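# Ease a crate with a can down rollers to the stop

## Task

Move the crate along the roller lane until it sits against the stop, arriving gently rather than crashing into it. Throughout, any can on the crate's lid must not slide a long way, be lifted off, or fall. When finished, release the crate so no gripper holds it.

## Robot and tools

Robots: six identical i2rt Big YAM arms named arm1 to arm6. Each has six revolute joints, a two-finger gripper and a wrist camera (armN_cam_wrist). A further camera, cam_high, is fixed in the room, high up near x=-0.32, y=1.54, z=1.94, looking down over the work area. arm1, arm2 and arm3 stand on the +y side (feet near y=+0.68, x=-1.190, -0.092, +0.891) and face roughly toward -y. arm4, arm5 and arm6 stand on the -y side (feet near y=-0.65, x=+1.507, +0.490, -0.690) and face roughly toward +y. Foot heights are about 0.73 to 0.97 m. Each hand reaches roughly 1.0 m from its joint1 axis.

Frame: one shared scene frame, in metres, origin on the floor, +z upward. The hand point lies between the finger pads, about 1 cm short of the fingertips. In the hand's own axes the fingers point along +z and open and close along y. hand_target is where the hand would be at the joint targets currently held; under load the hand may stop short of it, and the printed hand position grows less accurate at long reach.

move: keys arm1 to arm6 (each optional) plus cameras. Each arm key takes an object that may contain:
- joints: absolute targets by name. joint1_rad (-2.879 to 2.879, base yaw, positive counter-clockwise seen from above), joint2_rad (0 to 3.141, shoulder), joint3_rad (0 to 3.019, elbow), joint4_rad (-1.692 to 1.57, hand pitch, positive lifts the fingers), joint5_rad (-1.57 to 1.57, sideways swing, positive to the arm's right), joint6_rad (-2.094 to 2.094, roll, positive clockwise from behind), all in radians; gripper_m in metres, 0 to 0.093, the fingertip gap. Joints you do not name keep their previous targets.
- target: one list of seven numbers [x, y, z, qw, qx, qy, qz], an absolute hand pose in the scene frame (metres, unit quaternion). The hand travels in a straight line from its hand_target toward it. When target is used, joints may hold only gripper_m.
- speed: top speed of that straight path in m/s, 0.002 to 0.5, default 0.25; rotation is capped at twice that value in rad/s. Only valid alongside target.
Arms left out get no new command but may still be pushing toward old targets. All motions in one call start together; every hand path in the call finishes at the same moment, paced by the slowest. A hand path lasts 0.5 to 10 s and a call at most 15 s. Each control step limits the path point to 100 mm and 20 degrees from the measured hand, so expect lag, drift, overshoot in speed near full stretch, and end errors of a centimetre or more. Paths do not avoid obstacles or other arms. Joint-space moves can swing the hand wide because joints move at different rates.
cameras: list of camera names or ["all"]; omitted or null gives all, [] gives none.

Results: per robot joint_positions, Joint velocities (rad/s; gripper m/s; "within noise" means still), joint torques (N m, including gravity; numbers 3 and 4 wrap at ±28), hand, hand_target, joint_status and hand_status. The "move" line lists each commanded arm as done or its worst status. Status words: off_target (stopped short, may still push), time_out (joint stuck; it keeps a nearby target and on_its_own lists those not yet reached; send the reported position to relieve it), not_followed (a safety check held back the command; "joint command not followed" or "pose unreachable"), limit_stop_at_motor_heat. "as last shown" lists arms not in the action, whose unchanged lines repeat earlier values. The "pictures" line gives image order; images may lag the state slightly. A call with no action just reports everything.

wait: seconds from 0 to 10, optional cameras; commands nothing new.
zoom_image: camera name and region [x0, y0, x1, y1] in pixels of that camera's latest image (images are 896x504, origin top-left), at most 504 by 504.
read_manual: section "licences"; returns licence texts only.
finished_scene: scene = the current scene's number. After the call ending the first scene, make no further calls in that reply.

If a move or wait is refused, or a stop interrupts it, later move, wait and finished_scene calls in the same reply are skipped; a call that is merely invalid (unknown key) does not block the rest.

Gripper: with a firm grip the reading is a few millimetres below the object's width (occasionally slightly above). Closed on nothing it reads 0.000 to 0.003. Commanding about 5 mm under the contact reading gives full force (about 50 to 64 N per pad). To release, command a gap clearly larger than the reading.

Cautions: the scene keeps running while you think, with the last command held. Never let two robots press into each other, including one gripper closing on another's fingers; the self and inter-arm check can be late and ignores fingers, gripper bodies and cameras. Arms do not stop on contact and can push hard. Keep the crate's arrival at the stop slow, keep the can on the lid steady, keep everything inside the work area and off the floor, avoid dropping or releasing moving items, and avoid hitting fixed or heavy things. Loose objects may get an occasional external nudge. Long pushing, holding loads or sitting stretched out heats motors; MOTOR HOT warns at 85 °C and at 100 °C the arm goes limp for 30 to 60 s or more (OVER-TEMPERATURE FAULT), after which targets must be resent. Camera intrinsics K and extrinsics T_world_to_cam are supplied for projecting points; they carry small errors.

Each tool is called after "Request:" as name(argument=value, ...), one argument or row to a line, values as JSON.

## Session

Move arm6 to the hover and get images.

Request:
move(
  arm6={"target":[-0.977,-0.11,1.0,-0.074,0.703,-0.703,-0.074],"speed":0.3},
  arm2={"target":[-0.25,0.35,1.1,0.074,0.703,0.703,-0.074],"speed":0.3},
  cameras=["arm6_cam_wrist","cam_high"],
)

Scene clock: 3.03 s.
Joint torques (N m): arm1=[0.32 3.9 9.81 1.46 -0.02 -0.01] | arm2=[0.26 -6.12 9.57 0.2 -0.03 -0.08] | arm3=[-0.44 2.96 10.61 1.94 0.05 -0.07] | arm4=[-0.62 0.91 8.91 2.66 -0.05 -0.06] | arm5=[-0.62 4.13 10.43 2.21 0 -0.02] | arm6=[-0.21 -21.83 13.83 0.43 0.1 0.05]
Heat: arm1: hottest joint2_rad 27 °C; arm2: hottest joint1_rad 34 °C; arm3: hottest joint3_rad 32 °C; arm4: hottest joint2_rad 34 °C; arm5: hottest joint3_rad 31 °C; arm6: hottest joint2_rad 32 °C.
move: arm2 done; arm6 off_target
Joint velocities: arm1=[within noise] | arm2=[within noise] | arm3=[within noise] | arm4=[within noise] | arm5=[-0.015 -0.044 -0.002 -0.002 -0.007 -0.007 0] | arm6=[within noise]
arm1.joint_positions: joint1_rad=+0.695 joint2_rad=+0.647 joint3_rad=+1.378 joint4_rad=-1.397 joint5_rad=-0.127 joint6_rad=+0.100 gripper_m=+0.09396
arm1.joint_status: not commanded
arm1.hand: x=-1.0042 y=+0.5271 z=+1.4603 quat_wxyz=(-0.431, -0.356, -0.824, +0.091) (m; scene frame)
arm1.hand_target: x=-1.0055 y=+0.5284 z=+1.4733 quat_wxyz=(-0.443, -0.352, -0.819, +0.096) (m; scene frame)
arm1.hand_status: not commanded
arm2.joint_positions: joint1_rad=-0.377 joint2_rad=+1.161 joint3_rad=+1.400 joint4_rad=-1.646 joint5_rad=-0.114 joint6_rad=-0.521 gripper_m=+0.09396
arm2.joint_status: not commanded
arm2.hand: x=-0.2530 y=+0.3519 z=+1.0951 quat_wxyz=(-0.076, -0.711, -0.696, +0.072) (m; scene frame)
arm2.hand_target: x=-0.2500 y=+0.3501 z=+1.1000 quat_wxyz=(-0.074, -0.703, -0.703, +0.074) (m; scene frame)
arm2.hand_status: done (0.006 m and 1.3 deg from the pose sent, 0.246 m and 64.7 deg at the start)
arm3.joint_positions: joint1_rad=-0.361 joint2_rad=+0.580 joint3_rad=+1.402 joint4_rad=-1.152 joint5_rad=-0.009 joint6_rad=+0.141 gripper_m=+0.09396
arm3.joint_status: not commanded
arm3.hand: x=+0.8212 y=+0.4765 z=+1.5705 quat_wxyz=(-0.381, -0.685, -0.432, +0.446) (m; scene frame)
arm3.hand_target: x=+0.8226 y=+0.4807 z=+1.5816 quat_wxyz=(-0.387, -0.679, -0.428, +0.453) (m; scene frame)
arm3.hand_status: not commanded
arm4.joint_positions: joint1_rad=+0.072 joint2_rad=+0.566 joint3_rad=+1.325 joint4_rad=-1.372 joint5_rad=-0.133 joint6_rad=-0.072 gripper_m=+0.09396
arm4.joint_status: not commanded
arm4.hand: x=+1.4135 y=-0.4394 z=+1.2931 quat_wxyz=(-0.242, +0.751, -0.474, -0.390) (m; scene frame)
arm4.hand_target: x=+1.4140 y=-0.4415 z=+1.3060 quat_wxyz=(-0.251, +0.746, -0.469, -0.400) (m; scene frame)
arm4.hand_status: not commanded
arm5.joint_positions: joint1_rad=-0.644 joint2_rad=+0.508 joint3_rad=+1.333 joint4_rad=-1.145 joint5_rad=-0.060 joint6_rad=+0.153 gripper_m=+0.09396
arm5.joint_status: not commanded
arm5.hand: x=+0.6330 y=-0.4801 z=+1.5096 quat_wxyz=(-0.495, +0.295, -0.760, -0.302) (m; scene frame)
arm5.hand_target: x=+0.6304 y=-0.4831 z=+1.5197 quat_wxyz=(-0.503, +0.293, -0.753, -0.306) (m; scene frame)
arm5.hand_status: not commanded
arm6.joint_positions: joint1_rad=+0.422 joint2_rad=+1.879 joint3_rad=+1.960 joint4_rad=-1.487 joint5_rad=+0.093 joint6_rad=+0.472 gripper_m=+0.09396
arm6.joint_status: not commanded
arm6.hand: x=-0.9766 y=-0.1214 z=+0.9912 quat_wxyz=(-0.071, +0.712, -0.696, -0.065) (m; scene frame)
arm6.hand_target: x=-0.9767 y=-0.1105 z=+1.0000 quat_wxyz=(-0.074, +0.703, -0.703, -0.075) (m; scene frame)
arm6.hand_status: off_target (0.014 m and 1.7 deg from the pose sent, 0.547 m and 53.3 deg at the start)
pictures: arm6_cam_wrist, cam_high
camera_calibration:
arm6_cam_wrist: T_world_to_cam=[[0.999503, 0.0298505, 0.010096, 0.969004], [0.0226748, -0.903784, 0.427388, -0.510668], [0.0218823, -0.426947, -0.904012, 0.991975], [0, 0, 0, 1]] pos_world=[-0.97865, -0.0669384, 1.10523]

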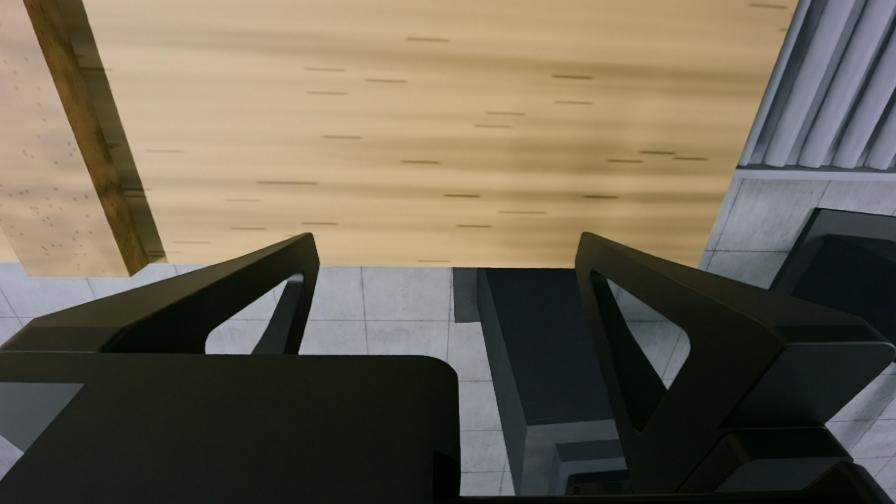

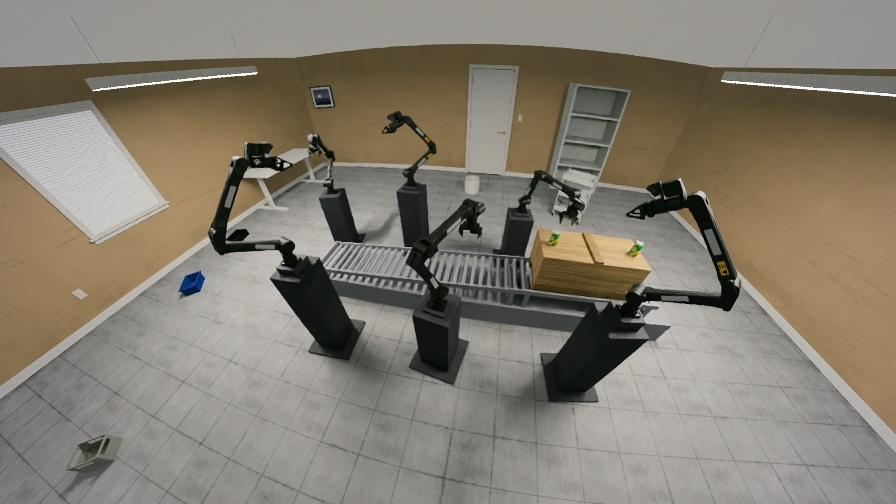

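Request:
move(
  arm6={"target":[-1.185,-0.11,0.955,-0.074,0.703,-0.703,-0.074],"speed":0.3},
  cameras=["arm6_cam_wrist"],
)

Scene clock: 12.87 s.
Joint torques (N m): arm1=[0.67 3.43 9.88 1.42 -0.02 -0.01] | arm2=[0.73 -6.48 9.61 0.28 -0.05 -0.11] | arm3=[-0.44 2.67 10.61 1.96 0.06 -0.07] | arm4=[-0.67 0.85 9.01 2.66 -0.04 -0.08] | arm5=[-0.62 4.13 10.44 2.21 0 -0.02] | arm6=[-0.15 -26.81 13.41 0.46 0.2 0.05]
Heat: arm1: hottest joint2_rad 27 °C; arm2: hottest joint1_rad 34 °C; arm3: hottest joint3_rad 34 °C; arm4: hottest joint2_rad 34 °C; arm5: hottest joint3_rad 32 °C; arm6: hottest joint2_rad 33 °C.
move: arm6 off_target
Joint velocities: within noise
arm1, arm2, arm3, arm4, arm5: as last shown
arm2.hand_target: x=-0.2500 y=+0.3500 z=+1.1000 quat_wxyz=(-0.074, -0.703, -0.703, +0.074) (m; scene frame)
arm6.joint_positions: joint1_rad=+0.677 joint2_rad=+2.329 joint3_rad=+2.623 joint4_rad=-1.680 joint5_rad=+0.136 joint6_rad=+0.722 gripper_m=+0.09396
arm6.joint_status: not commanded
arm6.hand: x=-1.1842 y=-0.1193 z=+0.9594 quat_wxyz=(-0.074, +0.711, -0.694, -0.089) (m; scene frame)
arm6.hand_target: x=-1.1844 y=-0.1108 z=+0.9546 quat_wxyz=(-0.075, +0.703, -0.701, -0.091) (m; scene frame)
arm6.hand_status: off_target (0.010 m and 2.2 deg from the pose sent, 0.212 m and 1.7 deg at the start; a joint's target at an end of its range on 23 of 54 steps)
pictures: arm6_cam_wrist
camera_calibration:
arm6_cam_wrist: T_world_to_cam=[[0.999242, 0.034403, -0.0182308, 1.20429], [0.0387968, -0.919199, 0.391878, -0.439192], [-0.00327597, -0.392288, -0.919836, 0.958093], [0, 0, 0, 1]] pos_world=[-1.1832, -0.0692873, 1.07535]

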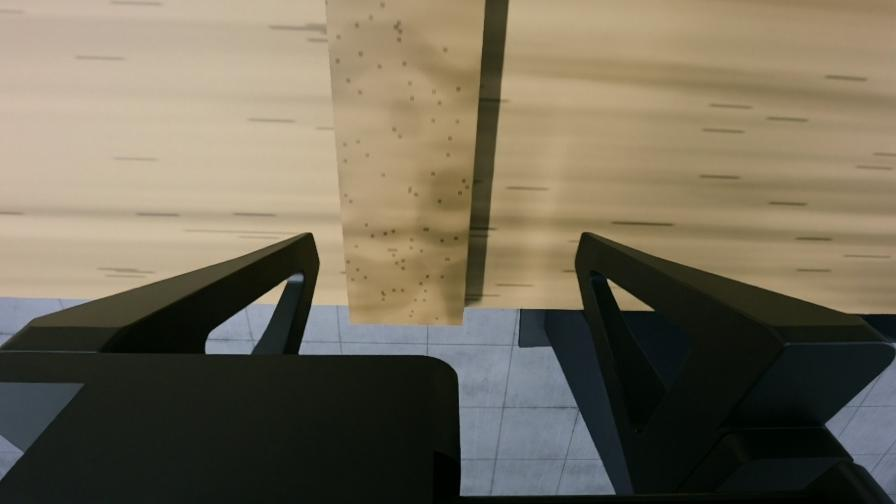

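Request:
move(
  arm6={"target":[-1.203,-0.115,0.883,-0.074,0.703,-0.703,-0.074],"speed":0.12},
  cameras=["arm6_cam_wrist"],
)

Request:
move(
  arm6={"joints":{"gripper_m":0.045}},
  cameras=["arm6_cam_wrist"],
)

Scene clock: 18.50 s.
Joint torques (N m): arm1=[0.56 3.43 9.84 1.46 -0.03 0] | arm2=[0.21 -6.07 9.72 0.18 -0.01 -0.1] | arm3=[-0.5 2.73 10.58 1.85 0.05 -0.07] | arm4=[-0.56 0.85 8.98 2.67 -0.05 -0.08] | arm5=[-0.67 4.13 10.44 2.21 0 -0.02] | arm6=[0.97 -27.11 9.65 1.26 0.21 0.03]
Heat: arm1: hottest joint2_rad 27 °C; arm2: hottest joint1_rad 34 °C; arm3: hottest joint3_rad 35 °C; arm4: hottest joint2_rad 34 °C; arm5: hottest joint3_rad 32 °C; arm6: hottest joint2_rad 35 °C.
move: arm6 off_target
Joint velocities: within noise
arm1, arm2, arm3, arm4, arm5: as last shown
arm6.joint_positions: joint1_rad=+0.684 joint2_rad=+2.343 joint3_rad=+2.506 joint4_rad=-1.562 joint5_rad=+0.139 joint6_rad=+0.750 gripper_m=+0.09396
arm6.joint_status: not commanded
arm6.hand: x=-1.1955 y=-0.1141 z=+0.9065 quat_wxyz=(-0.074, +0.704, -0.701, -0.084) (m; scene frame)
arm6.hand_target: x=-1.2024 y=-0.1157 z=+0.8831 quat_wxyz=(-0.074, +0.703, -0.703, -0.074) (m; scene frame)
arm6.hand_status: off_target (0.025 m and 1.2 deg from the pose sent, 0.079 m and 2.2 deg at the start)
pictures: arm6_cam_wrist
camera_calibration:
arm6_cam_wrist: T_world_to_cam=[[0.999808, 0.0136643, -0.014069, 1.20895], [0.0181378, -0.917107, 0.398228, -0.443489], [-0.00746126, -0.398406, -0.917179, 0.903476], [0, 0, 0, 1]] pos_world=[-1.19394, -0.0632963, 1.02227]

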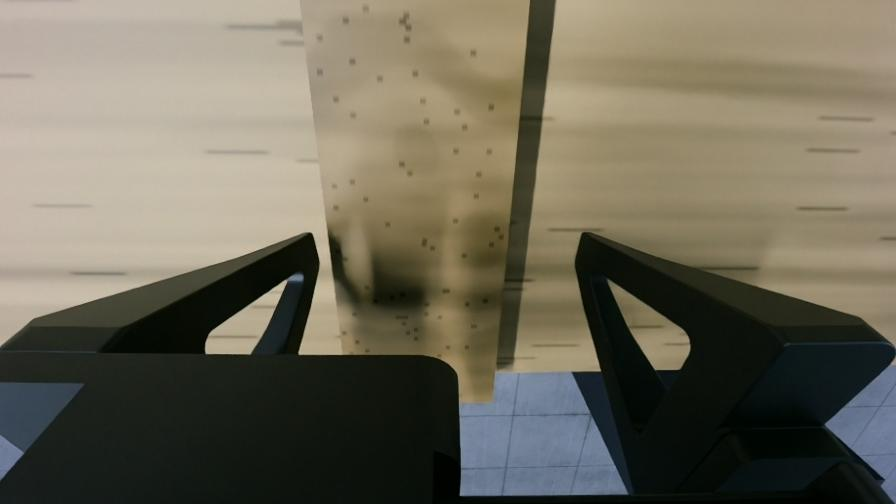

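Scene clock: 19.20 s.
Joint torques (N m): arm1=[0.62 3.43 9.94 1.46 -0.03 0] | arm2=[0.62 -6.36 9.74 0.27 -0.05 -0.12] | arm3=[-0.5 2.73 10.56 1.91 0.07 -0.06] | arm4=[-0.67 0.79 8.94 2.67 -0.06 -0.08] | arm5=[-0.67 4.07 10.43 2.22 0 -0.02] | arm6=[1.08 -27.16 9.68 1.17 0.21 0.03]
Heat: arm1: hottest joint2_rad 27 °C; arm2: hottest joint1_rad 34 °C; arm3: hottest joint3_rad 35 °C; arm4: hottest joint2_rad 34 °C; arm5: hottest joint3_rad 32 °C; arm6: hottest joint2_rad 35 °C.
move: arm6 done
Joint velocities: within noise
arm1, arm2, arm3, arm4, arm5: as last shown
arm6.joint_positions: joint1_rad=+0.686 joint2_rad=+2.343 joint3_rad=+2.506 joint4_rad=-1.559 joint5_rad=+0.139 joint6_rad=+0.751 gripper_m=+0.04520
arm6.joint_status: all done
arm6.hand: x=-1.1967 y=-0.1141 z=+0.9067 quat_wxyz=(-0.074, +0.704, -0.701, -0.086) (m; scene frame)
arm6.hand_target: x=-1.2023 y=-0.1155 z=+0.8832 quat_wxyz=(-0.074, +0.703, -0.703, -0.074) (m; scene frame)
arm6.hand_status: not commanded
pictures: arm6_cam_wrist
camera_calibration:
arm6_cam_wrist: T_world_to_cam=[[0.999771, 0.0138013, -0.0163629, 1.21207], [0.0191565, -0.917963, 0.396203, -0.440597], [-0.00955243, -0.396425, -0.918017, 0.902013], [0, 0, 0, 1]] pos_world=[-1.19473, -0.0635991, 1.02246]

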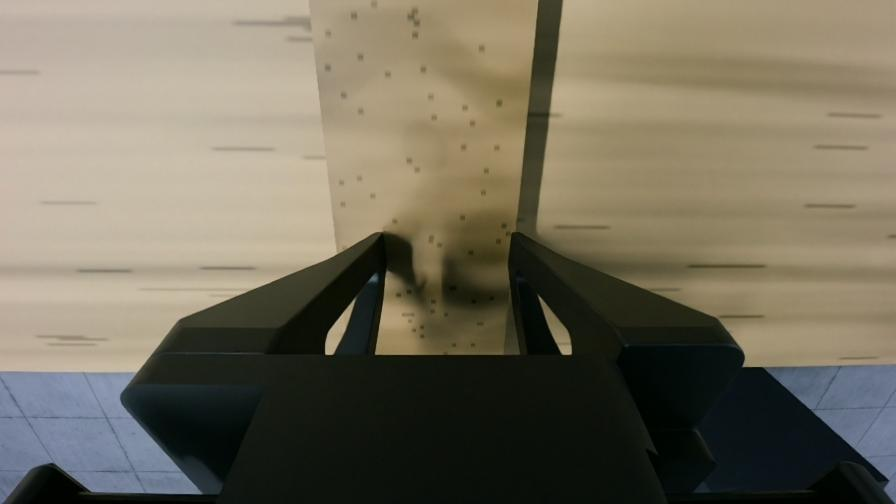

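Request:
move(
  arm6={"target":[-1.21,-0.115,0.91,-0.074,0.703,-0.703,-0.074],"speed":0.2,"joints":{"gripper_m":0.093}},
  cameras=[],
)

Request:
move(
  arm6={"target":[-1.211,-0.115,0.86,-0.074,0.703,-0.703,-0.074],"speed":0.15},
  cameras=["arm6_cam_wrist"],
)

Scene clock: 33.30 s.
Joint torques (N m): arm1=[0.5 3.55 9.85 1.4 -0.02 0.01] | arm2=[0.38 -6.3 9.55 0.24 -0.04 -0.07] | arm3=[-0.56 2.78 10.56 1.92 0.06 -0.08] | arm4=[-0.73 0.67 8.95 2.73 -0.05 -0.06] | arm5=[-0.67 4.07 10.44 2.22 0 -0.02] | arm6=[1.26 -27.46 13.7 0.35 0.2 0.05]
Heat: arm1: hottest joint3_rad 28 °C; arm2: hottest joint1_rad 34 °C; arm3: hottest joint3_rad 37 °C; arm4: hottest joint2_rad 34 °C; arm5: hottest joint3_rad 33 °C; arm6: hottest joint2_rad 38 °C.
move: arm6 off_target
Joint velocities: within noise
arm1, arm2, arm3, arm4, arm5: as last shown
arm6.joint_positions: joint1_rad=+0.691 joint2_rad=+2.410 joint3_rad=+2.660 joint4_rad=-1.672 joint5_rad=+0.140 joint6_rad=+0.756 gripper_m=+0.09290
arm6.joint_status: all done
arm6.hand: x=-1.2004 y=-0.1160 z=+0.9164 quat_wxyz=(-0.074, +0.705, -0.701, -0.073) (m; scene frame)
arm6.hand_target: x=-1.2096 y=-0.1156 z=+0.9100 quat_wxyz=(-0.074, +0.703, -0.703, -0.076) (m; scene frame)
arm6.hand_status: off_target (0.012 m and 0.4 deg from the pose sent, 0.014 m and 1.4 deg at the start)
pictures: none
No camera images: "cameras" was empty.

Scene clock: 34.50 s.
Joint torques (N m): arm1=[0.56 3.9 9.89 1.39 -0.03 0.01] | arm2=[0.38 -6.42 9.61 0.31 -0.02 -0.09] | arm3=[-0.5 2.78 10.61 1.88 0.05 -0.07] | arm4=[-0.56 0.79 8.91 2.66 -0.05 -0.07] | arm5=[-0.67 4.13 10.44 2.22 0 -0.02] | arm6=[1.2 -28.22 8.23 1.28 0.2 0.01]
Heat: arm1: hottest joint3_rad 28 °C; arm2: hottest joint1_rad 34 °C; arm3: hottest joint3_rad 37 °C; arm4: hottest joint2_rad 34 °C; arm5: hottest joint3_rad 33 °C; arm6: hottest joint2_rad 38 °C.
move: arm6 off_target
Joint velocities: within noise
arm1, arm2, arm3, arm4, arm5: as last shown
arm6.joint_positions: joint1_rad=+0.692 joint2_rad=+2.367 joint3_rad=+2.499 joint4_rad=-1.519 joint5_rad=+0.141 joint6_rad=+0.761 gripper_m=+0.09290
arm6.joint_status: not commanded
arm6.hand: x=-1.2064 y=-0.1106 z=+0.8872 quat_wxyz=(-0.074, +0.702, -0.702, -0.090) (m; scene frame)
arm6.hand_target: x=-1.2103 y=-0.1154 z=+0.8603 quat_wxyz=(-0.074, +0.703, -0.703, -0.074) (m; scene frame)
arm6.hand_status: off_target (0.028 m and 1.9 deg from the pose sent, 0.057 m and 0.4 deg at the start)
pictures: arm6_cam_wrist
camera_calibration:
arm6_cam_wrist: T_world_to_cam=[[0.999687, 0.0102067, -0.0228595, 1.22671], [0.0183219, -0.920534, 0.390233, -0.425467], [-0.01706, -0.390529, -0.920432, 0.879233], [0, 0, 0, 1]] pos_world=[-1.20353, -0.060811, 1.00335]

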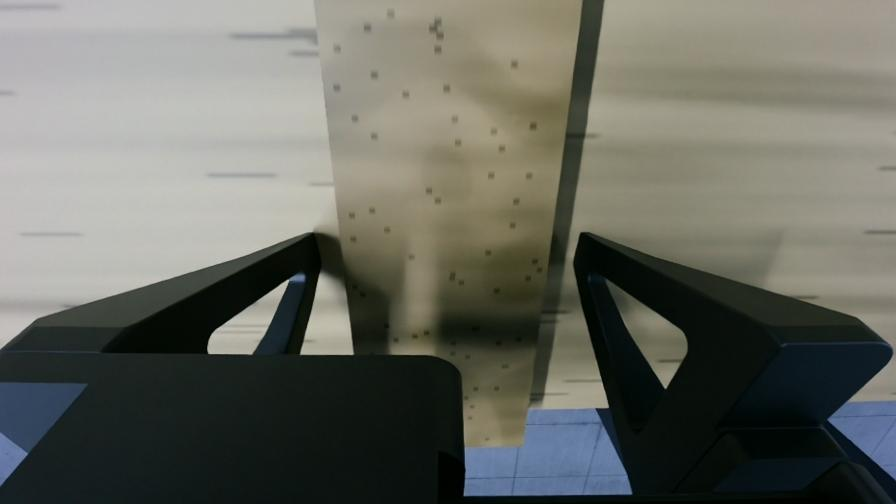

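Request:
move(
  arm6={"target":[-1.211,-0.115,0.85,-0.074,0.703,-0.703,-0.074],"speed":0.12},
  cameras=[],
)

Request:
move(
  arm6={"joints":{"gripper_m":0.045}},
  cameras=["arm6_cam_wrist","arm1_cam_wrist"],
)

Scene clock: 42.77 s.
Joint torques (N m): arm1=[0.44 3.49 9.87 1.43 -0.03 0.01] | arm2=[0.56 -6.42 9.65 0.23 0.01 -0.11] | arm3=[-0.56 2.78 10.61 1.84 0.05 -0.07] | arm4=[-0.5 0.91 8.92 2.67 -0.05 -0.06] | arm5=[-0.67 4.13 10.44 2.21 0 -0.02] | arm6=[1.2 -27.11 7.84 1.44 0.21 0]
Heat: arm1: hottest joint3_rad 29 °C; arm2: hottest joint3_rad 35 °C; arm3: hottest joint3_rad 38 °C; arm4: hottest joint2_rad 34 °C; arm5: hottest joint3_rad 34 °C; arm6: hottest joint2_rad 39 °C.
move: arm6 off_target
Joint velocities: within noise
arm1, arm2, arm3, arm4, arm5: as last shown
arm6.joint_positions: joint1_rad=+0.692 joint2_rad=+2.352 joint3_rad=+2.467 joint4_rad=-1.492 joint5_rad=+0.141 joint6_rad=+0.761 gripper_m=+0.09290
arm6.joint_status: not commanded
arm6.hand: x=-1.2064 y=-0.1106 z=+0.8863 quat_wxyz=(-0.074, +0.701, -0.702, -0.096) (m; scene frame)
arm6.hand_target: x=-1.2099 y=-0.1158 z=+0.8507 quat_wxyz=(-0.074, +0.703, -0.703, -0.074) (m; scene frame)
arm6.hand_status: off_target (0.037 m and 2.5 deg from the pose sent, 0.038 m and 1.9 deg at the start)
pictures: none
No camera images: "cameras" was empty.

Scene clock: 43.43 s.
Joint torques (N m): arm1=[0.5 3.72 9.81 1.43 -0.02 0.02] | arm2=[0.79 -6.36 9.69 0.32 -0.05 -0.08] | arm3=[-0.5 2.84 10.59 1.87 0.06 -0.08] | arm4=[-0.79 0.79 8.96 2.71 -0.06 -0.07] | arm5=[-0.67 4.13 10.44 2.24 0 -0.02] | arm6=[1.03 -26.87 8.24 1.13 -0.07 -0.07]
Heat: arm1: hottest joint3_rad 29 °C; arm2: hottest joint3_rad 35 °C; arm3: hottest joint3_rad 38 °C; arm4: hottest joint2_rad 34 °C; arm5: hottest joint3_rad 34 °C; arm6: hottest joint2_rad 39 °C.
move: arm6 off_target
Joint velocities: within noise
arm1, arm2, arm3, arm4, arm5: as last shown
arm6.joint_positions: joint1_rad=+0.694 joint2_rad=+2.350 joint3_rad=+2.462 joint4_rad=-1.484 joint5_rad=+0.147 joint6_rad=+0.768 gripper_m=+0.06304
arm6.joint_status: gripper_m off_target (ended at +0.06307, target +0.04500)
arm6.hand: x=-1.2075 y=-0.1104 z=+0.8864 quat_wxyz=(-0.077, +0.699, -0.704, -0.099) (m; scene frame)
arm6.hand_target: x=-1.2100 y=-0.1158 z=+0.8506 quat_wxyz=(-0.074, +0.703, -0.703, -0.074) (m; scene frame)
arm6.hand_status: not commanded
pictures: arm1_cam_wrist, arm6_cam_wrist
camera_calibration:
arm1_cam_wrist: T_world_to_cam=[[-0.659737, -0.730689, -0.175616, -0.016641], [-0.680735, 0.680064, -0.272236, -0.640339], [0.31835, -0.0600563, -0.946069, 1.86061], [0, 0, 0, 1]] pos_world=[-1.0392, 0.535053, 1.58302]
arm6_cam_wrist: T_world_to_cam=[[0.999486, 0.00475379, -0.0316885, 1.23489], [0.0163167, -0.926623, 0.375638, -0.415067], [-0.0275776, -0.375962, -0.926225, 0.872545], [0, 0, 0, 1]] pos_world=[-1.20342, -0.062437, 1.00322]

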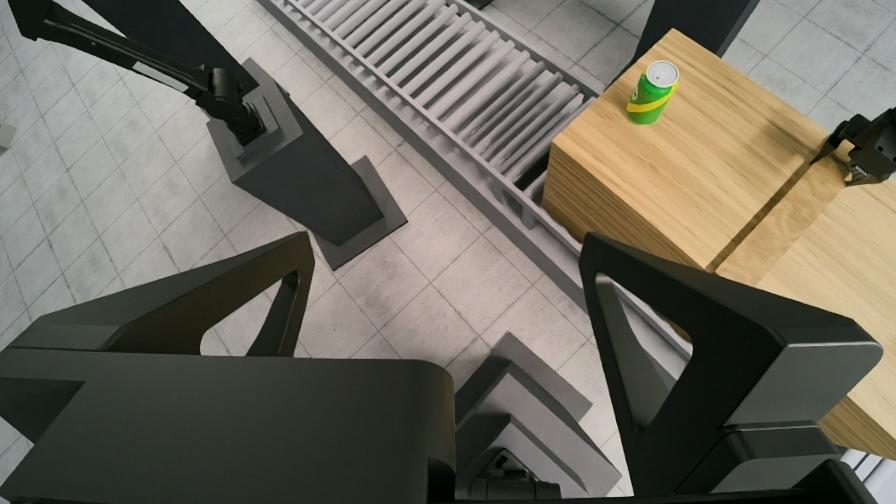

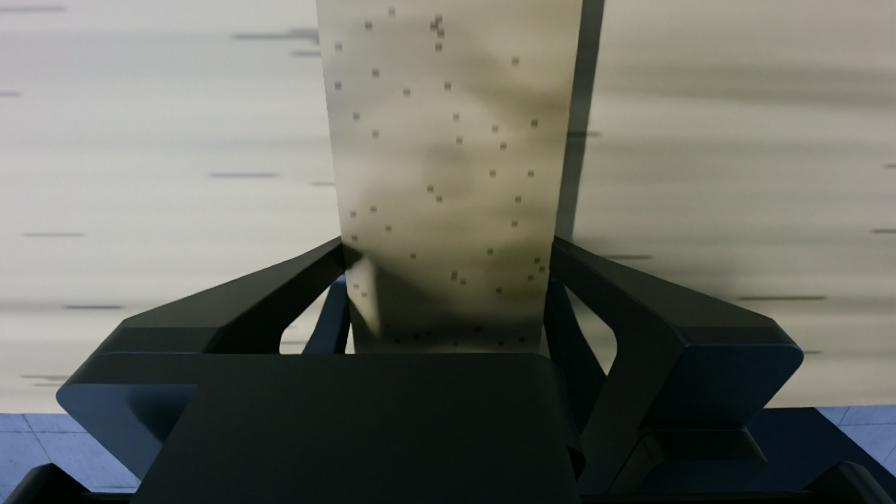

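Request:
move(
  arm6={"target":[-0.35,-0.115,0.85,-0.074,0.703,-0.703,-0.074],"speed":0.14},
  arm2={"target":[-0.35,0.25,1.07,0.074,0.703,0.703,-0.074],"speed":0.14},
  cameras=["arm6_cam_wrist","arm2_cam_wrist","cam_high"],
)

Scene clock: 59.90 s.
Joint torques (N m): arm1=[0.62 3.43 9.84 1.4 0 0] | arm2=[-1.61 -10.11 12.29 0.94 -0.35 -0.08] | arm3=[-0.5 2.78 10.54 1.87 0.06 -0.07] | arm4=[-0.44 0.79 8.94 2.66 -0.05 -0.06] | arm5=[-0.67 4.13 10.44 2.22 0 -0.02] | arm6=[3.49 -24.47 8.65 -1.11 1.4 -0.04]
Heat: arm1: hottest joint3_rad 30 °C; arm2: hottest joint3_rad 36 °C; arm3: hottest joint3_rad 39 °C; arm4: hottest joint2_rad 34 °C; arm5: hottest joint3_rad 35 °C; arm6: hottest joint2_rad 38 °C.
move: arm2 off_target; arm6 off_target
Joint velocities: within noise
arm1.joint_positions: joint1_rad=+0.695 joint2_rad=+0.647 joint3_rad=+1.378 joint4_rad=-1.397 joint5_rad=-0.127 joint6_rad=+0.100 gripper_m=+0.09396
arm1.joint_status: not commanded
arm1.hand: x=-1.0042 y=+0.5271 z=+1.4603 quat_wxyz=(-0.431, -0.356, -0.824, +0.091) (m; scene frame)
arm1.hand_target: x=-1.0055 y=+0.5284 z=+1.4733 quat_wxyz=(-0.443, -0.352, -0.819, +0.096) (m; scene frame)
arm1.hand_status: not commanded
arm2.joint_positions: joint1_rad=-0.427 joint2_rad=+1.484 joint3_rad=+1.599 joint4_rad=-1.568 joint5_rad=-0.118 joint6_rad=-0.596 gripper_m=+0.09396
arm2.joint_status: not commanded
arm2.hand: x=-0.3362 y=+0.2603 z=+1.0578 quat_wxyz=(-0.069, -0.704, -0.705, +0.054) (m; scene frame)
arm2.hand_target: x=-0.3495 y=+0.2507 z=+1.0699 quat_wxyz=(-0.074, -0.703, -0.703, +0.074) (m; scene frame)
arm2.hand_status: off_target (0.021 m and 2.3 deg from the pose sent, 0.143 m and 1.3 deg at the start)
arm3.joint_positions: joint1_rad=-0.361 joint2_rad=+0.580 joint3_rad=+1.402 joint4_rad=-1.152 joint5_rad=-0.009 joint6_rad=+0.141 gripper_m=+0.09396
arm3.joint_status: not commanded
arm3.hand: x=+0.8212 y=+0.4765 z=+1.5705 quat_wxyz=(-0.381, -0.685, -0.432, +0.446) (m; scene frame)
arm3.hand_target: x=+0.8226 y=+0.4807 z=+1.5816 quat_wxyz=(-0.387, -0.679, -0.428, +0.453) (m; scene frame)
arm3.hand_status: not commanded
arm4.joint_positions: joint1_rad=+0.072 joint2_rad=+0.566 joint3_rad=+1.325 joint4_rad=-1.372 joint5_rad=-0.133 joint6_rad=-0.072 gripper_m=+0.09396
arm4.joint_status: not commanded
arm4.hand: x=+1.4135 y=-0.4394 z=+1.2931 quat_wxyz=(-0.242, +0.751, -0.474, -0.390) (m; scene frame)
arm4.hand_target: x=+1.4140 y=-0.4415 z=+1.3060 quat_wxyz=(-0.251, +0.746, -0.469, -0.400) (m; scene frame)
arm4.hand_status: not commanded
arm5.joint_positions: joint1_rad=-0.644 joint2_rad=+0.508 joint3_rad=+1.333 joint4_rad=-1.145 joint5_rad=-0.060 joint6_rad=+0.153 gripper_m=+0.09396
arm5.joint_status: not commanded
arm5.hand: x=+0.6330 y=-0.4801 z=+1.5096 quat_wxyz=(-0.495, +0.295, -0.760, -0.302) (m; scene frame)
arm5.hand_target: x=+0.6304 y=-0.4831 z=+1.5197 quat_wxyz=(-0.503, +0.293, -0.753, -0.306) (m; scene frame)
arm5.hand_status: not commanded
arm6.joint_positions: joint1_rad=-0.693 joint2_rad=+1.992 joint3_rad=+1.778 joint4_rad=-1.114 joint5_rad=-0.152 joint6_rad=-0.576 gripper_m=+0.06304
arm6.joint_status: not commanded
arm6.hand: x=-0.3265 y=-0.1102 z=+0.8641 quat_wxyz=(-0.107, +0.694, -0.706, -0.097) (m; scene frame)
arm6.hand_target: x=-0.3492 y=-0.1152 z=+0.8506 quat_wxyz=(-0.075, +0.704, -0.703, -0.074) (m; scene frame)
arm6.hand_status: off_target (0.028 m and 4.8 deg from the pose sent, 0.858 m and 2.9 deg at the start)
pictures: arm2_cam_wrist, arm6_cam_wrist, cam_high
camera_calibration:
arm2_cam_wrist: T_world_to_cam=[[-0.999485, -0.0267569, -0.0177242, -0.312431], [-0.0318244, 0.897771, 0.439312, -0.705024], [0.00415766, 0.439649, -0.89816, 0.964089], [0, 0, 0, 1]] pos_world=[-0.338715, 0.200729, 1.17009]
arm6_cam_wrist: T_world_to_cam=[[0.999875, -0.0106861, 0.0116521, 0.314593], [-0.0139957, -0.941067, 0.33793, -0.39978], [0.00735421, -0.338051, -0.941099, 0.90476], [0, 0, 0, 1]] pos_world=[-0.326803, -0.0670032, 0.9829]

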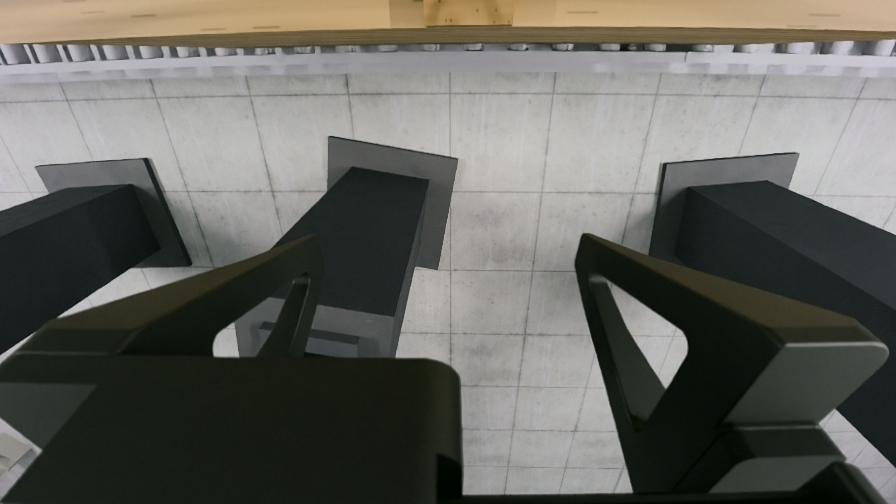

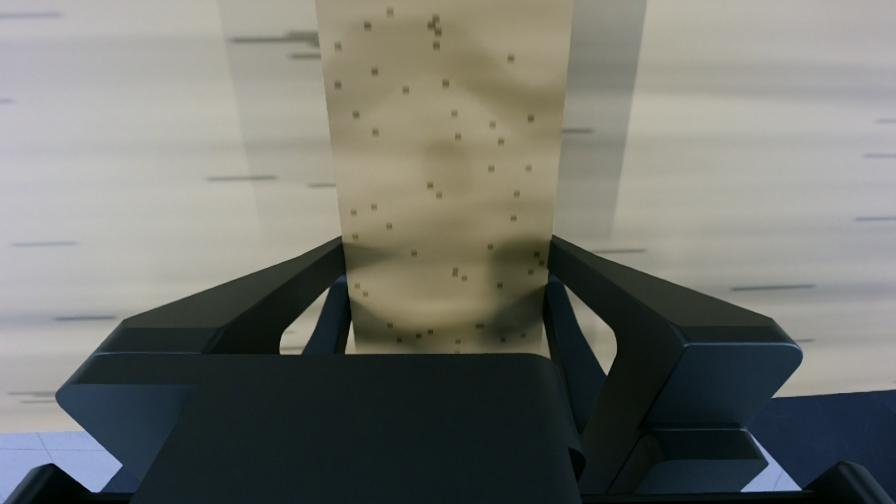

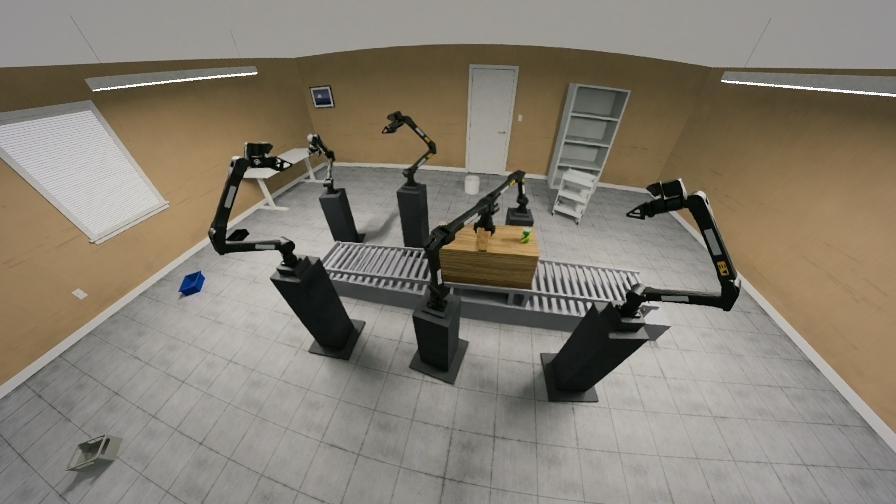

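Request:
move(
  arm2={"target":[-0.35,0.14,0.93,0.074,0.703,0.703,-0.074],"speed":0.25},
  cameras=["arm2_cam_wrist"],
)

Scene clock: 69.67 s.
Joint torques (N m): arm1=[0.21 3.49 9.83 1.36 -0.02 -0.01] | arm2=[-0.03 -15.68 9.94 0.98 -0.01 0.11] | arm3=[-0.38 2.84 10.62 1.85 0.06 -0.08] | arm4=[-0.5 0.79 8.92 2.66 -0.05 -0.07] | arm5=[-0.62 4.13 10.44 2.22 0 -0.02] | arm6=[3.49 -24.41 8.64 -1.11 1.4 -0.04]
Heat: arm1: hottest joint3_rad 30 °C; arm2: hottest joint3_rad 36 °C; arm3: hottest joint3_rad 40 °C; arm4: hottest joint2_rad 34 °C; arm5: hottest joint3_rad 35 °C; arm6: hottest joint2_rad 40 °C.
move: arm2 done
Joint velocities: within noise
arm1, arm3, arm4, arm5, arm6: as last shown
arm2.joint_positions: joint1_rad=-0.331 joint2_rad=+1.741 joint3_rad=+1.564 joint4_rad=-1.243 joint5_rad=-0.107 joint6_rad=-0.499 gripper_m=+0.09396
arm2.joint_status: not commanded
arm2.hand: x=-0.3492 y=+0.1498 z=+0.9270 quat_wxyz=(-0.073, -0.703, -0.704, +0.064) (m; scene frame)
arm2.hand_target: x=-0.3498 y=+0.1402 z=+0.9301 quat_wxyz=(-0.074, -0.703, -0.703, +0.074) (m; scene frame)
arm2.hand_status: done (0.010 m and 1.1 deg from the pose sent, 0.176 m and 2.3 deg at the start)
pictures: arm2_cam_wrist
camera_calibration:
arm2_cam_wrist: T_world_to_cam=[[-0.99964, -0.0256027, -0.00803017, -0.339959], [-0.0265998, 0.90623, 0.421948, -0.532074], [-0.00352583, 0.42201, -0.906585, 0.903113], [0, 0, 0, 1]] pos_world=[-0.350805, 0.0923552, 1.04053]

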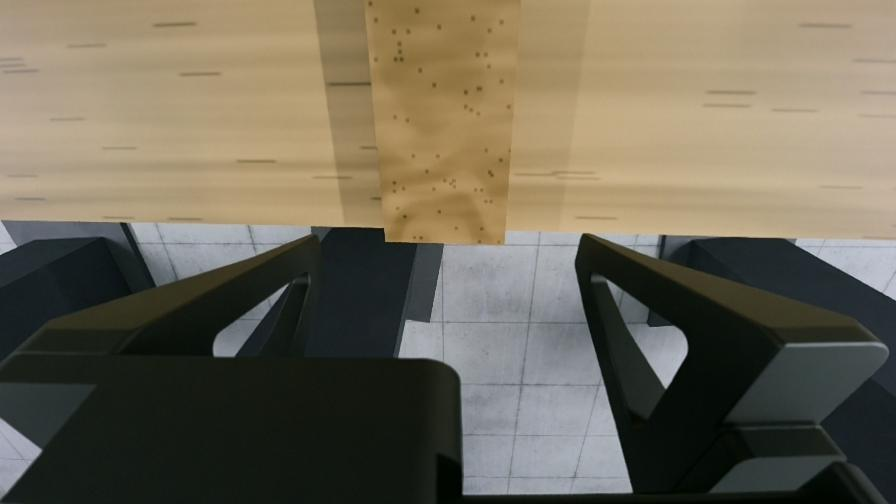

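Request:
move(
  arm2={"target":[-0.35,0.107,0.835,0.074,0.703,0.703,-0.074],"speed":0.15},
  cameras=["arm2_cam_wrist"],
)

Scene clock: 83.30 s.
Joint torques (N m): arm1=[0.62 3.43 9.94 1.47 -0.01 -0.01] | arm2=[0.5 -14.68 8.54 1.26 -0.25 0.07] | arm3=[-0.32 2.9 10.61 1.89 0.06 -0.07] | arm4=[-0.67 0.73 8.92 2.66 -0.06 -0.06] | arm5=[-0.67 4.13 10.44 2.22 0 -0.02] | arm6=[3.43 -24.41 8.64 -1.1 1.39 -0.04]
Heat: arm1: hottest joint3_rad 31 °C; arm2: hottest joint3_rad 37 °C; arm3: hottest joint3_rad 40 °C; arm4: hottest joint3_rad 35 °C; arm5: hottest joint3_rad 36 °C; arm6: hottest joint2_rad 41 °C.
move: arm2 off_target
Joint velocities: within noise
arm1, arm3, arm4, arm5, arm6: as last shown
arm2.joint_positions: joint1_rad=-0.304 joint2_rad=+1.855 joint3_rad=+1.515 joint4_rad=-1.042 joint5_rad=-0.095 joint6_rad=-0.469 gripper_m=+0.09396
arm2.joint_status: not commanded
arm2.hand: x=-0.3535 y=+0.1132 z=+0.8519 quat_wxyz=(-0.074, -0.703, -0.703, +0.082) (m; scene frame)
arm2.hand_target: x=-0.3498 y=+0.1075 z=+0.8352 quat_wxyz=(-0.074, -0.703, -0.703, +0.074) (m; scene frame)
arm2.hand_status: off_target (0.018 m and 1.0 deg from the pose sent, 0.101 m and 1.1 deg at the start)
arm6.hand: x=-0.3266 y=-0.1103 z=+0.8641 quat_wxyz=(-0.107, +0.694, -0.706, -0.097) (m; scene frame)
arm6.hand_target: x=-0.3491 y=-0.1153 z=+0.8506 quat_wxyz=(-0.075, +0.704, -0.703, -0.074) (m; scene frame)
pictures: arm2_cam_wrist
camera_calibration:
arm2_cam_wrist: T_world_to_cam=[[-0.999643, -0.0218224, 0.0153886, -0.366145], [-0.013931, 0.917863, 0.396652, -0.442707], [-0.0227806, 0.396296, -0.91784, 0.856075], [0, 0, 0, 1]] pos_world=[-0.35268, 0.0590948, 0.966975]

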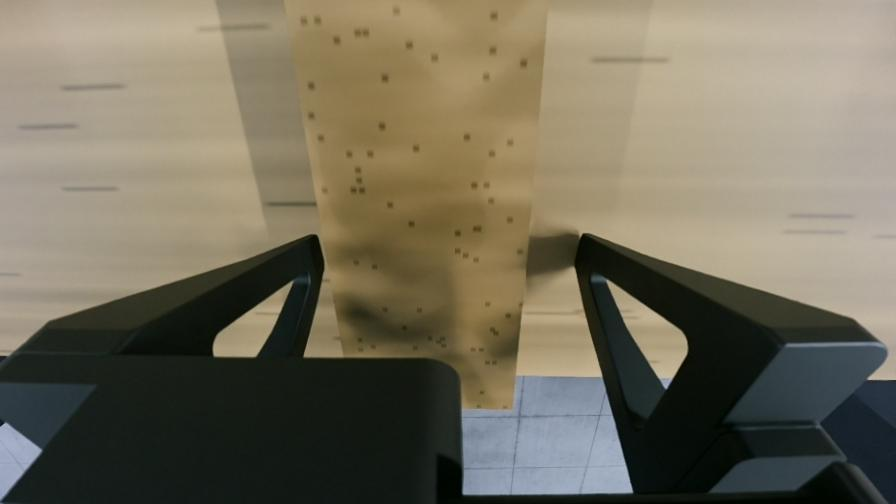

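Request:
move(
  arm2={"target":[-0.343,0.107,0.835,0.074,0.703,0.703,-0.074],"joints":{"gripper_m":0.045}},
  cameras=["arm2_cam_wrist"],
)

Scene clock: 90.67 s.
Joint torques (N m): arm1=[0.56 4.01 9.95 1.5 -0.02 0.02] | arm2=[-0.21 -15.5 7.86 1.42 0.06 0.09] | arm3=[-0.32 2.67 10.59 1.89 0.05 -0.08] | arm4=[-0.67 0.79 8.9 2.69 -0.05 -0.06] | arm5=[-0.62 4.13 10.44 2.22 0 -0.02] | arm6=[3.31 -24.41 8.64 -0.99 1.33 -0.04]
Heat: arm1: hottest joint3_rad 31 °C; arm2: hottest joint3_rad 36 °C; arm3: hottest joint3_rad 41 °C; arm4: hottest joint3_rad 35 °C; arm5: hottest joint3_rad 36 °C; arm6: hottest joint2_rad 41 °C.
move: arm2 off_target
Joint velocities: within noise
arm1, arm3, arm4, arm5: as last shown
arm2.joint_positions: joint1_rad=-0.293 joint2_rad=+1.855 joint3_rad=+1.513 joint4_rad=-1.043 joint5_rad=-0.103 joint6_rad=-0.466 gripper_m=+0.06409
arm2.joint_status: gripper_m off_target (ended at +0.06412, target +0.04500)
arm2.hand: x=-0.3459 y=+0.1107 z=+0.8510 quat_wxyz=(-0.078, -0.700, -0.706, +0.079) (m; scene frame)
arm2.hand_target: x=-0.3427 y=+0.1075 z=+0.8351 quat_wxyz=(-0.074, -0.703, -0.703, +0.074) (m; scene frame)
arm2.hand_status: off_target (0.017 m and 0.9 deg from the pose sent, 0.021 m and 1.0 deg at the start)
arm6.joint_positions: joint1_rad=-0.691 joint2_rad=+1.992 joint3_rad=+1.778 joint4_rad=-1.117 joint5_rad=-0.150 joint6_rad=-0.575 gripper_m=+0.06304
arm6.joint_status: not commanded
arm6.hand: x=-0.3278 y=-0.1103 z=+0.8642 quat_wxyz=(-0.106, +0.694, -0.705, -0.096) (m; scene frame)
arm6.hand_target: x=-0.3491 y=-0.1153 z=+0.8507 quat_wxyz=(-0.075, +0.704, -0.703, -0.074) (m; scene frame)
arm6.hand_status: not commanded
pictures: arm2_cam_wrist
camera_calibration:
arm2_cam_wrist: T_world_to_cam=[[-0.999473, -0.0316703, 0.00716813, -0.350427], [-0.0262422, 0.917824, 0.396119, -0.443687], [-0.0191243, 0.395722, -0.918171, 0.858019], [0, 0, 0, 1]] pos_world=[-0.345477, 0.0565916, 0.966073]

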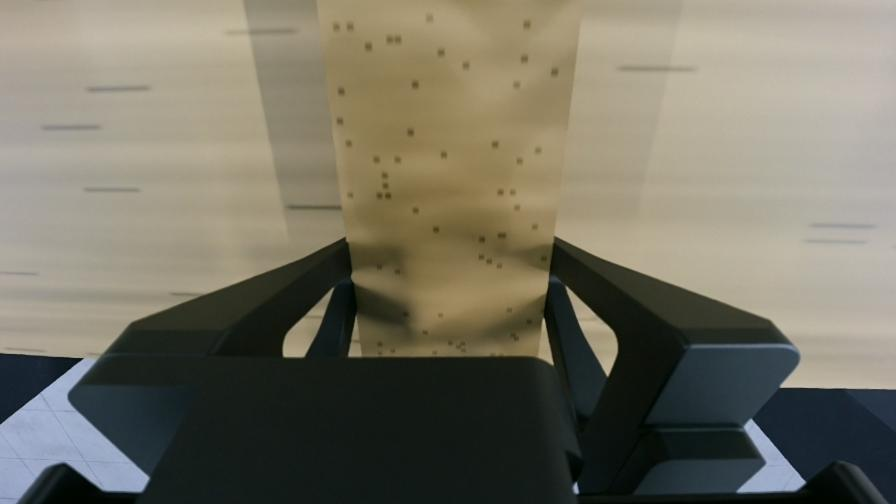

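Request:
move(
  arm6={"joints":{"gripper_m":0.093}},
  cameras=[],
)

Request:
move(
  arm6={"target":[-0.335,-0.16,0.97,-0.074,0.703,-0.703,-0.074],"speed":0.3},
  cameras=["arm6_cam_wrist"],
)

Scene clock: 97.23 s.
Joint torques (N m): arm1=[0.38 3.55 9.81 1.48 -0.01 -0.01] | arm2=[-1.32 -14.8 8.44 1.5 -0.03 0.01] | arm3=[-0.44 2.84 10.55 1.98 0.05 -0.06] | arm4=[-0.5 0.85 8.91 2.7 -0.06 -0.06] | arm5=[-0.62 4.07 10.44 2.22 0 -0.02] | arm6=[2.2 -23.41 8.69 0.24 -0.53 -0.05]
Heat: arm1: hottest joint3_rad 31 °C; arm2: hottest joint3_rad 36 °C; arm3: hottest joint3_rad 41 °C; arm4: hottest joint3_rad 35 °C; arm5: hottest joint3_rad 36 °C; arm6: hottest joint2_rad 41 °C.
move: arm6 done
Joint velocities: within noise
arm1, arm3, arm4, arm5: as last shown
arm2.joint_positions: joint1_rad=-0.281 joint2_rad=+1.850 joint3_rad=+1.506 joint4_rad=-1.046 joint5_rad=-0.100 joint6_rad=-0.455 gripper_m=+0.06409
arm2.joint_status: not commanded
arm2.hand: x=-0.3383 y=+0.1111 z=+0.8506 quat_wxyz=(-0.077, -0.700, -0.706, +0.076) (m; scene frame)
arm2.hand_target: x=-0.3428 y=+0.1075 z=+0.8353 quat_wxyz=(-0.074, -0.703, -0.703, +0.074) (m; scene frame)
arm2.hand_status: not commanded
arm6.joint_positions: joint1_rad=-0.678 joint2_rad=+1.983 joint3_rad=+1.777 joint4_rad=-1.147 joint5_rad=-0.106 joint6_rad=-0.574 gripper_m=+0.09293
arm6.joint_status: all done
arm6.hand: x=-0.3329 y=-0.1160 z=+0.8668 quat_wxyz=(-0.099, +0.698, -0.706, -0.074) (m; scene frame)
arm6.hand_target: x=-0.3491 y=-0.1153 z=+0.8507 quat_wxyz=(-0.075, +0.704, -0.703, -0.074) (m; scene frame)
arm6.hand_status: not commanded
pictures: none
No camera images: "cameras" was empty.

Scene clock: 98.60 s.
Joint torques (N m): arm1=[0.67 3.66 9.89 1.46 -0.01 0] | arm2=[-1.73 -14.51 8.81 1.74 -0.11 -0.09] | arm3=[-0.56 2.67 10.61 1.91 0.06 -0.06] | arm4=[-0.62 0.73 8.9 2.66 -0.06 -0.07] | arm5=[-0.62 4.13 10.44 2.22 0 -0.02] | arm6=[-0.03 -20.95 13.08 0.39 -0.28 -0.25]
Heat: arm1: hottest joint3_rad 31 °C; arm2: hottest joint3_rad 36 °C; arm3: hottest joint3_rad 41 °C; arm4: hottest joint3_rad 35 °C; arm5: hottest joint3_rad 36 °C; arm6: hottest joint2_rad 41 °C.
move: arm6 off_target
Joint velocities: within noise
arm1, arm3, arm4, arm5: as last shown
arm2.joint_positions: joint1_rad=-0.266 joint2_rad=+1.846 joint3_rad=+1.500 joint4_rad=-1.053 joint5_rad=-0.097 joint6_rad=-0.442 gripper_m=+0.06409
arm2.joint_status: not commanded
arm2.hand: x=-0.3289 y=+0.1108 z=+0.8501 quat_wxyz=(-0.075, -0.700, -0.707, +0.071) (m; scene frame)
arm2.hand_target: x=-0.3429 y=+0.1074 z=+0.8353 quat_wxyz=(-0.074, -0.703, -0.703, +0.074) (m; scene frame)
arm2.hand_status: not commanded
arm6.joint_positions: joint1_rad=-0.713 joint2_rad=+1.861 joint3_rad=+1.866 joint4_rad=-1.417 joint5_rad=-0.123 joint6_rad=-0.614 gripper_m=+0.09298
arm6.joint_status: not commanded
arm6.hand: x=-0.3439 y=-0.1655 z=+0.9679 quat_wxyz=(-0.071, +0.701, -0.706, -0.073) (m; scene frame)
arm6.hand_target: x=-0.3351 y=-0.1604 z=+0.9699 quat_wxyz=(-0.075, +0.703, -0.703, -0.074) (m; scene frame)
arm6.hand_status: off_target (0.011 m and 0.6 deg from the pose sent, 0.112 m and 2.9 deg at the start)
pictures: arm6_cam_wrist
camera_calibration:
arm6_cam_wrist: T_world_to_cam=[[0.999988, 0.000489233, -0.00495506, 0.34808], [0.00250988, -0.909007, 0.416772, -0.55245], [-0.00430028, -0.41678, -0.908997, 0.935679], [0, 0, 0, 1]] pos_world=[-0.342665, -0.112379, 1.0825]

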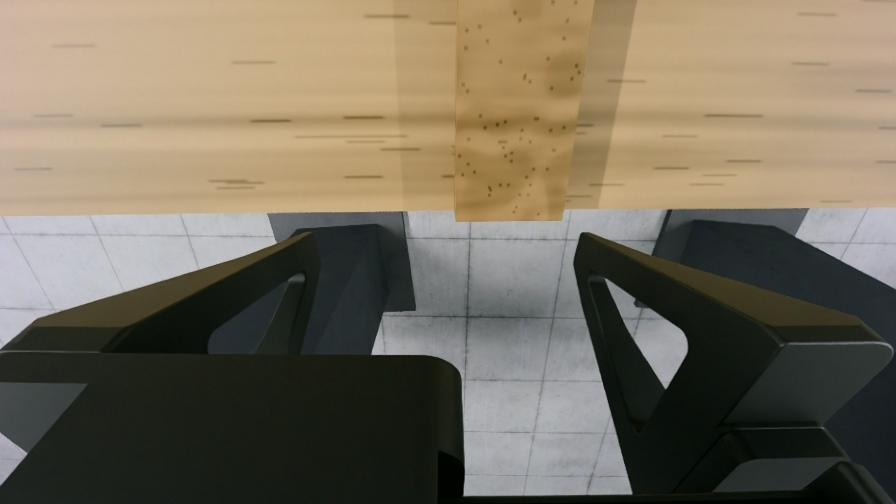

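Request:
move(
  arm2={"target":[0.40,0.105,0.814,0.074,0.703,0.703,-0.074],"speed":0.14},
  arm6={"target":[-0.5,-0.38,1.12,-0.074,0.703,-0.703,-0.074],"speed":0.3},
  arm5={"target":[0.41,-0.3,1.06,-0.074,0.703,-0.703,-0.074],"speed":0.3},
  cameras=["arm2_cam_wrist","arm5_cam_wrist","cam_high"],
)

Scene clock: 110.97 s.
Joint torques (N m): arm1=[0.67 3.49 9.87 1.46 0 0.01] | arm2=[-3.31 -23.59 9.37 -1.5 0.1 -0.2] | arm3=[-0.38 2.96 10.55 1.89 0.07 -0.08] | arm4=[-0.67 0.79 9.01 2.71 -0.07 -0.07] | arm5=[0.15 -6.83 10.48 1.39 -0.08 -0.09] | arm6=[0.32 -10.11 8.94 0.58 -0.25 -0.16]
Heat: arm1: hottest joint3_rad 32 °C; arm2: hottest joint3_rad 36 °C; arm3: hottest joint3_rad 41 °C; arm4: hottest joint3_rad 36 °C; arm5: hottest joint3_rad 36 °C; arm6: hottest joint2_rad 40 °C.
move: arm2 off_target; arm5 done; arm6 off_target
Joint velocities: within noise
arm1, arm3, arm4: as last shown
arm2.joint_positions: joint1_rad=+0.971 joint2_rad=+2.280 joint3_rad=+2.124 joint4_rad=-1.213 joint5_rad=+0.130 joint6_rad=+0.779 gripper_m=+0.06409
arm2.joint_status: not commanded
arm2.hand: x=+0.4263 y=+0.1135 z=+0.8125 quat_wxyz=(-0.101, -0.700, -0.704, +0.071) (m; scene frame)
arm2.hand_target: x=+0.4008 y=+0.1053 z=+0.8142 quat_wxyz=(-0.075, -0.703, -0.703, +0.073) (m; scene frame)
arm2.hand_status: off_target (0.028 m and 3.2 deg from the pose sent, 0.730 m and 0.7 deg at the start)
arm5.joint_positions: joint1_rad=+0.322 joint2_rad=+1.213 joint3_rad=+0.841 joint4_rad=-0.991 joint5_rad=+0.071 joint6_rad=+0.259 gripper_m=+0.09396
arm5.joint_status: not commanded
arm5.hand: x=+0.4149 y=-0.3037 z=+1.0618 quat_wxyz=(-0.075, +0.697, -0.710, -0.072) (m; scene frame)
arm5.hand_target: x=+0.4100 y=-0.3001 z=+1.0601 quat_wxyz=(-0.074, +0.703, -0.703, -0.074) (m; scene frame)
arm5.hand_status: done (0.006 m and 1.1 deg from the pose sent, 0.533 m and 73.6 deg at the start)
arm6.joint_positions: joint1_rad=-0.713 joint2_rad=+1.181 joint3_rad=+1.506 joint4_rad=-1.680 joint5_rad=-0.123 joint6_rad=-0.615 gripper_m=+0.09298
arm6.joint_status: not commanded
arm6.hand: x=-0.4986 y=-0.3765 z=+1.1219 quat_wxyz=(-0.099, +0.700, -0.703, -0.078) (m; scene frame)
arm6.hand_target: x=-0.5000 y=-0.3799 z=+1.1194 quat_wxyz=(-0.093, +0.701, -0.703, -0.077) (m; scene frame)
arm6.hand_status: off_target (0.004 m and 2.9 deg from the pose sent, 0.306 m and 0.6 deg at the start; a joint's target at an end of its range on 45 of 193 steps)
pictures: arm2_cam_wrist, arm5_cam_wrist, cam_high
camera_calibration:
arm2_cam_wrist: T_world_to_cam=[[-0.998756, -0.033945, -0.0365266, 0.457064], [-0.0451694, 0.926185, 0.374354, -0.385965], [0.0211229, 0.375538, -0.926566, 0.82833], [0, 0, 0, 1]] pos_world=[0.421564, 0.061921, 0.928685]
arm5_cam_wrist: T_world_to_cam=[[0.999964, -0.00335091, 0.00781834, -0.42525], [-0.00633983, -0.906394, 0.422386, -0.721667], [0.00567112, -0.42242, -0.906382, 0.954368], [0, 0, 0, 1]] pos_world=[0.415247, -0.252396, 1.17317]

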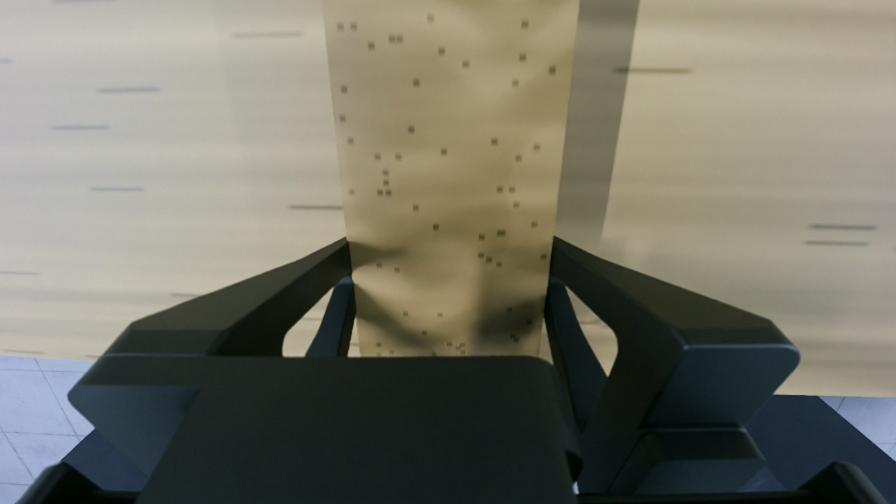

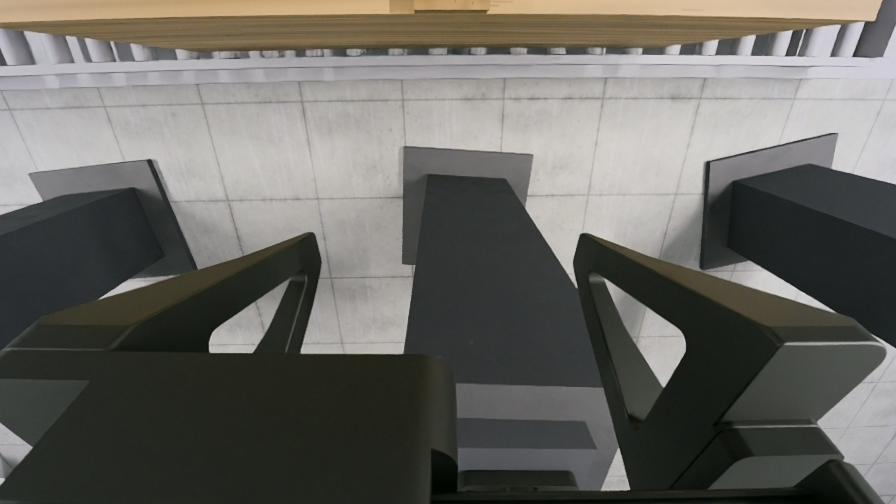

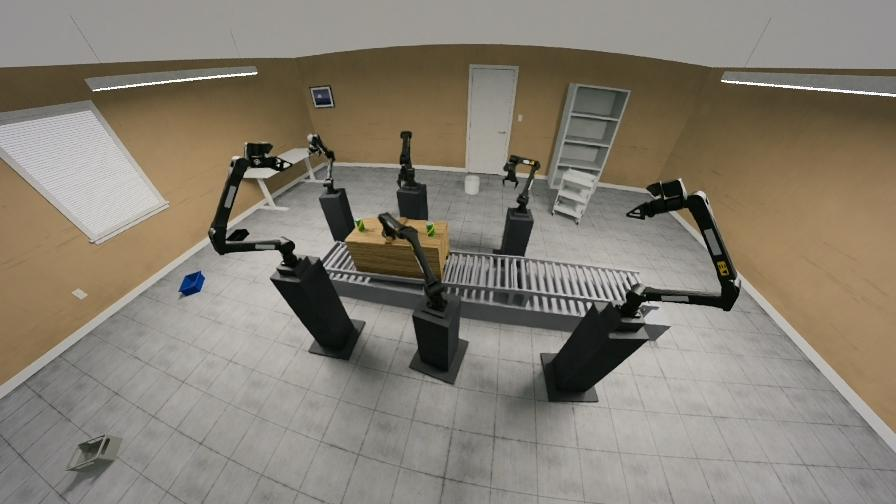

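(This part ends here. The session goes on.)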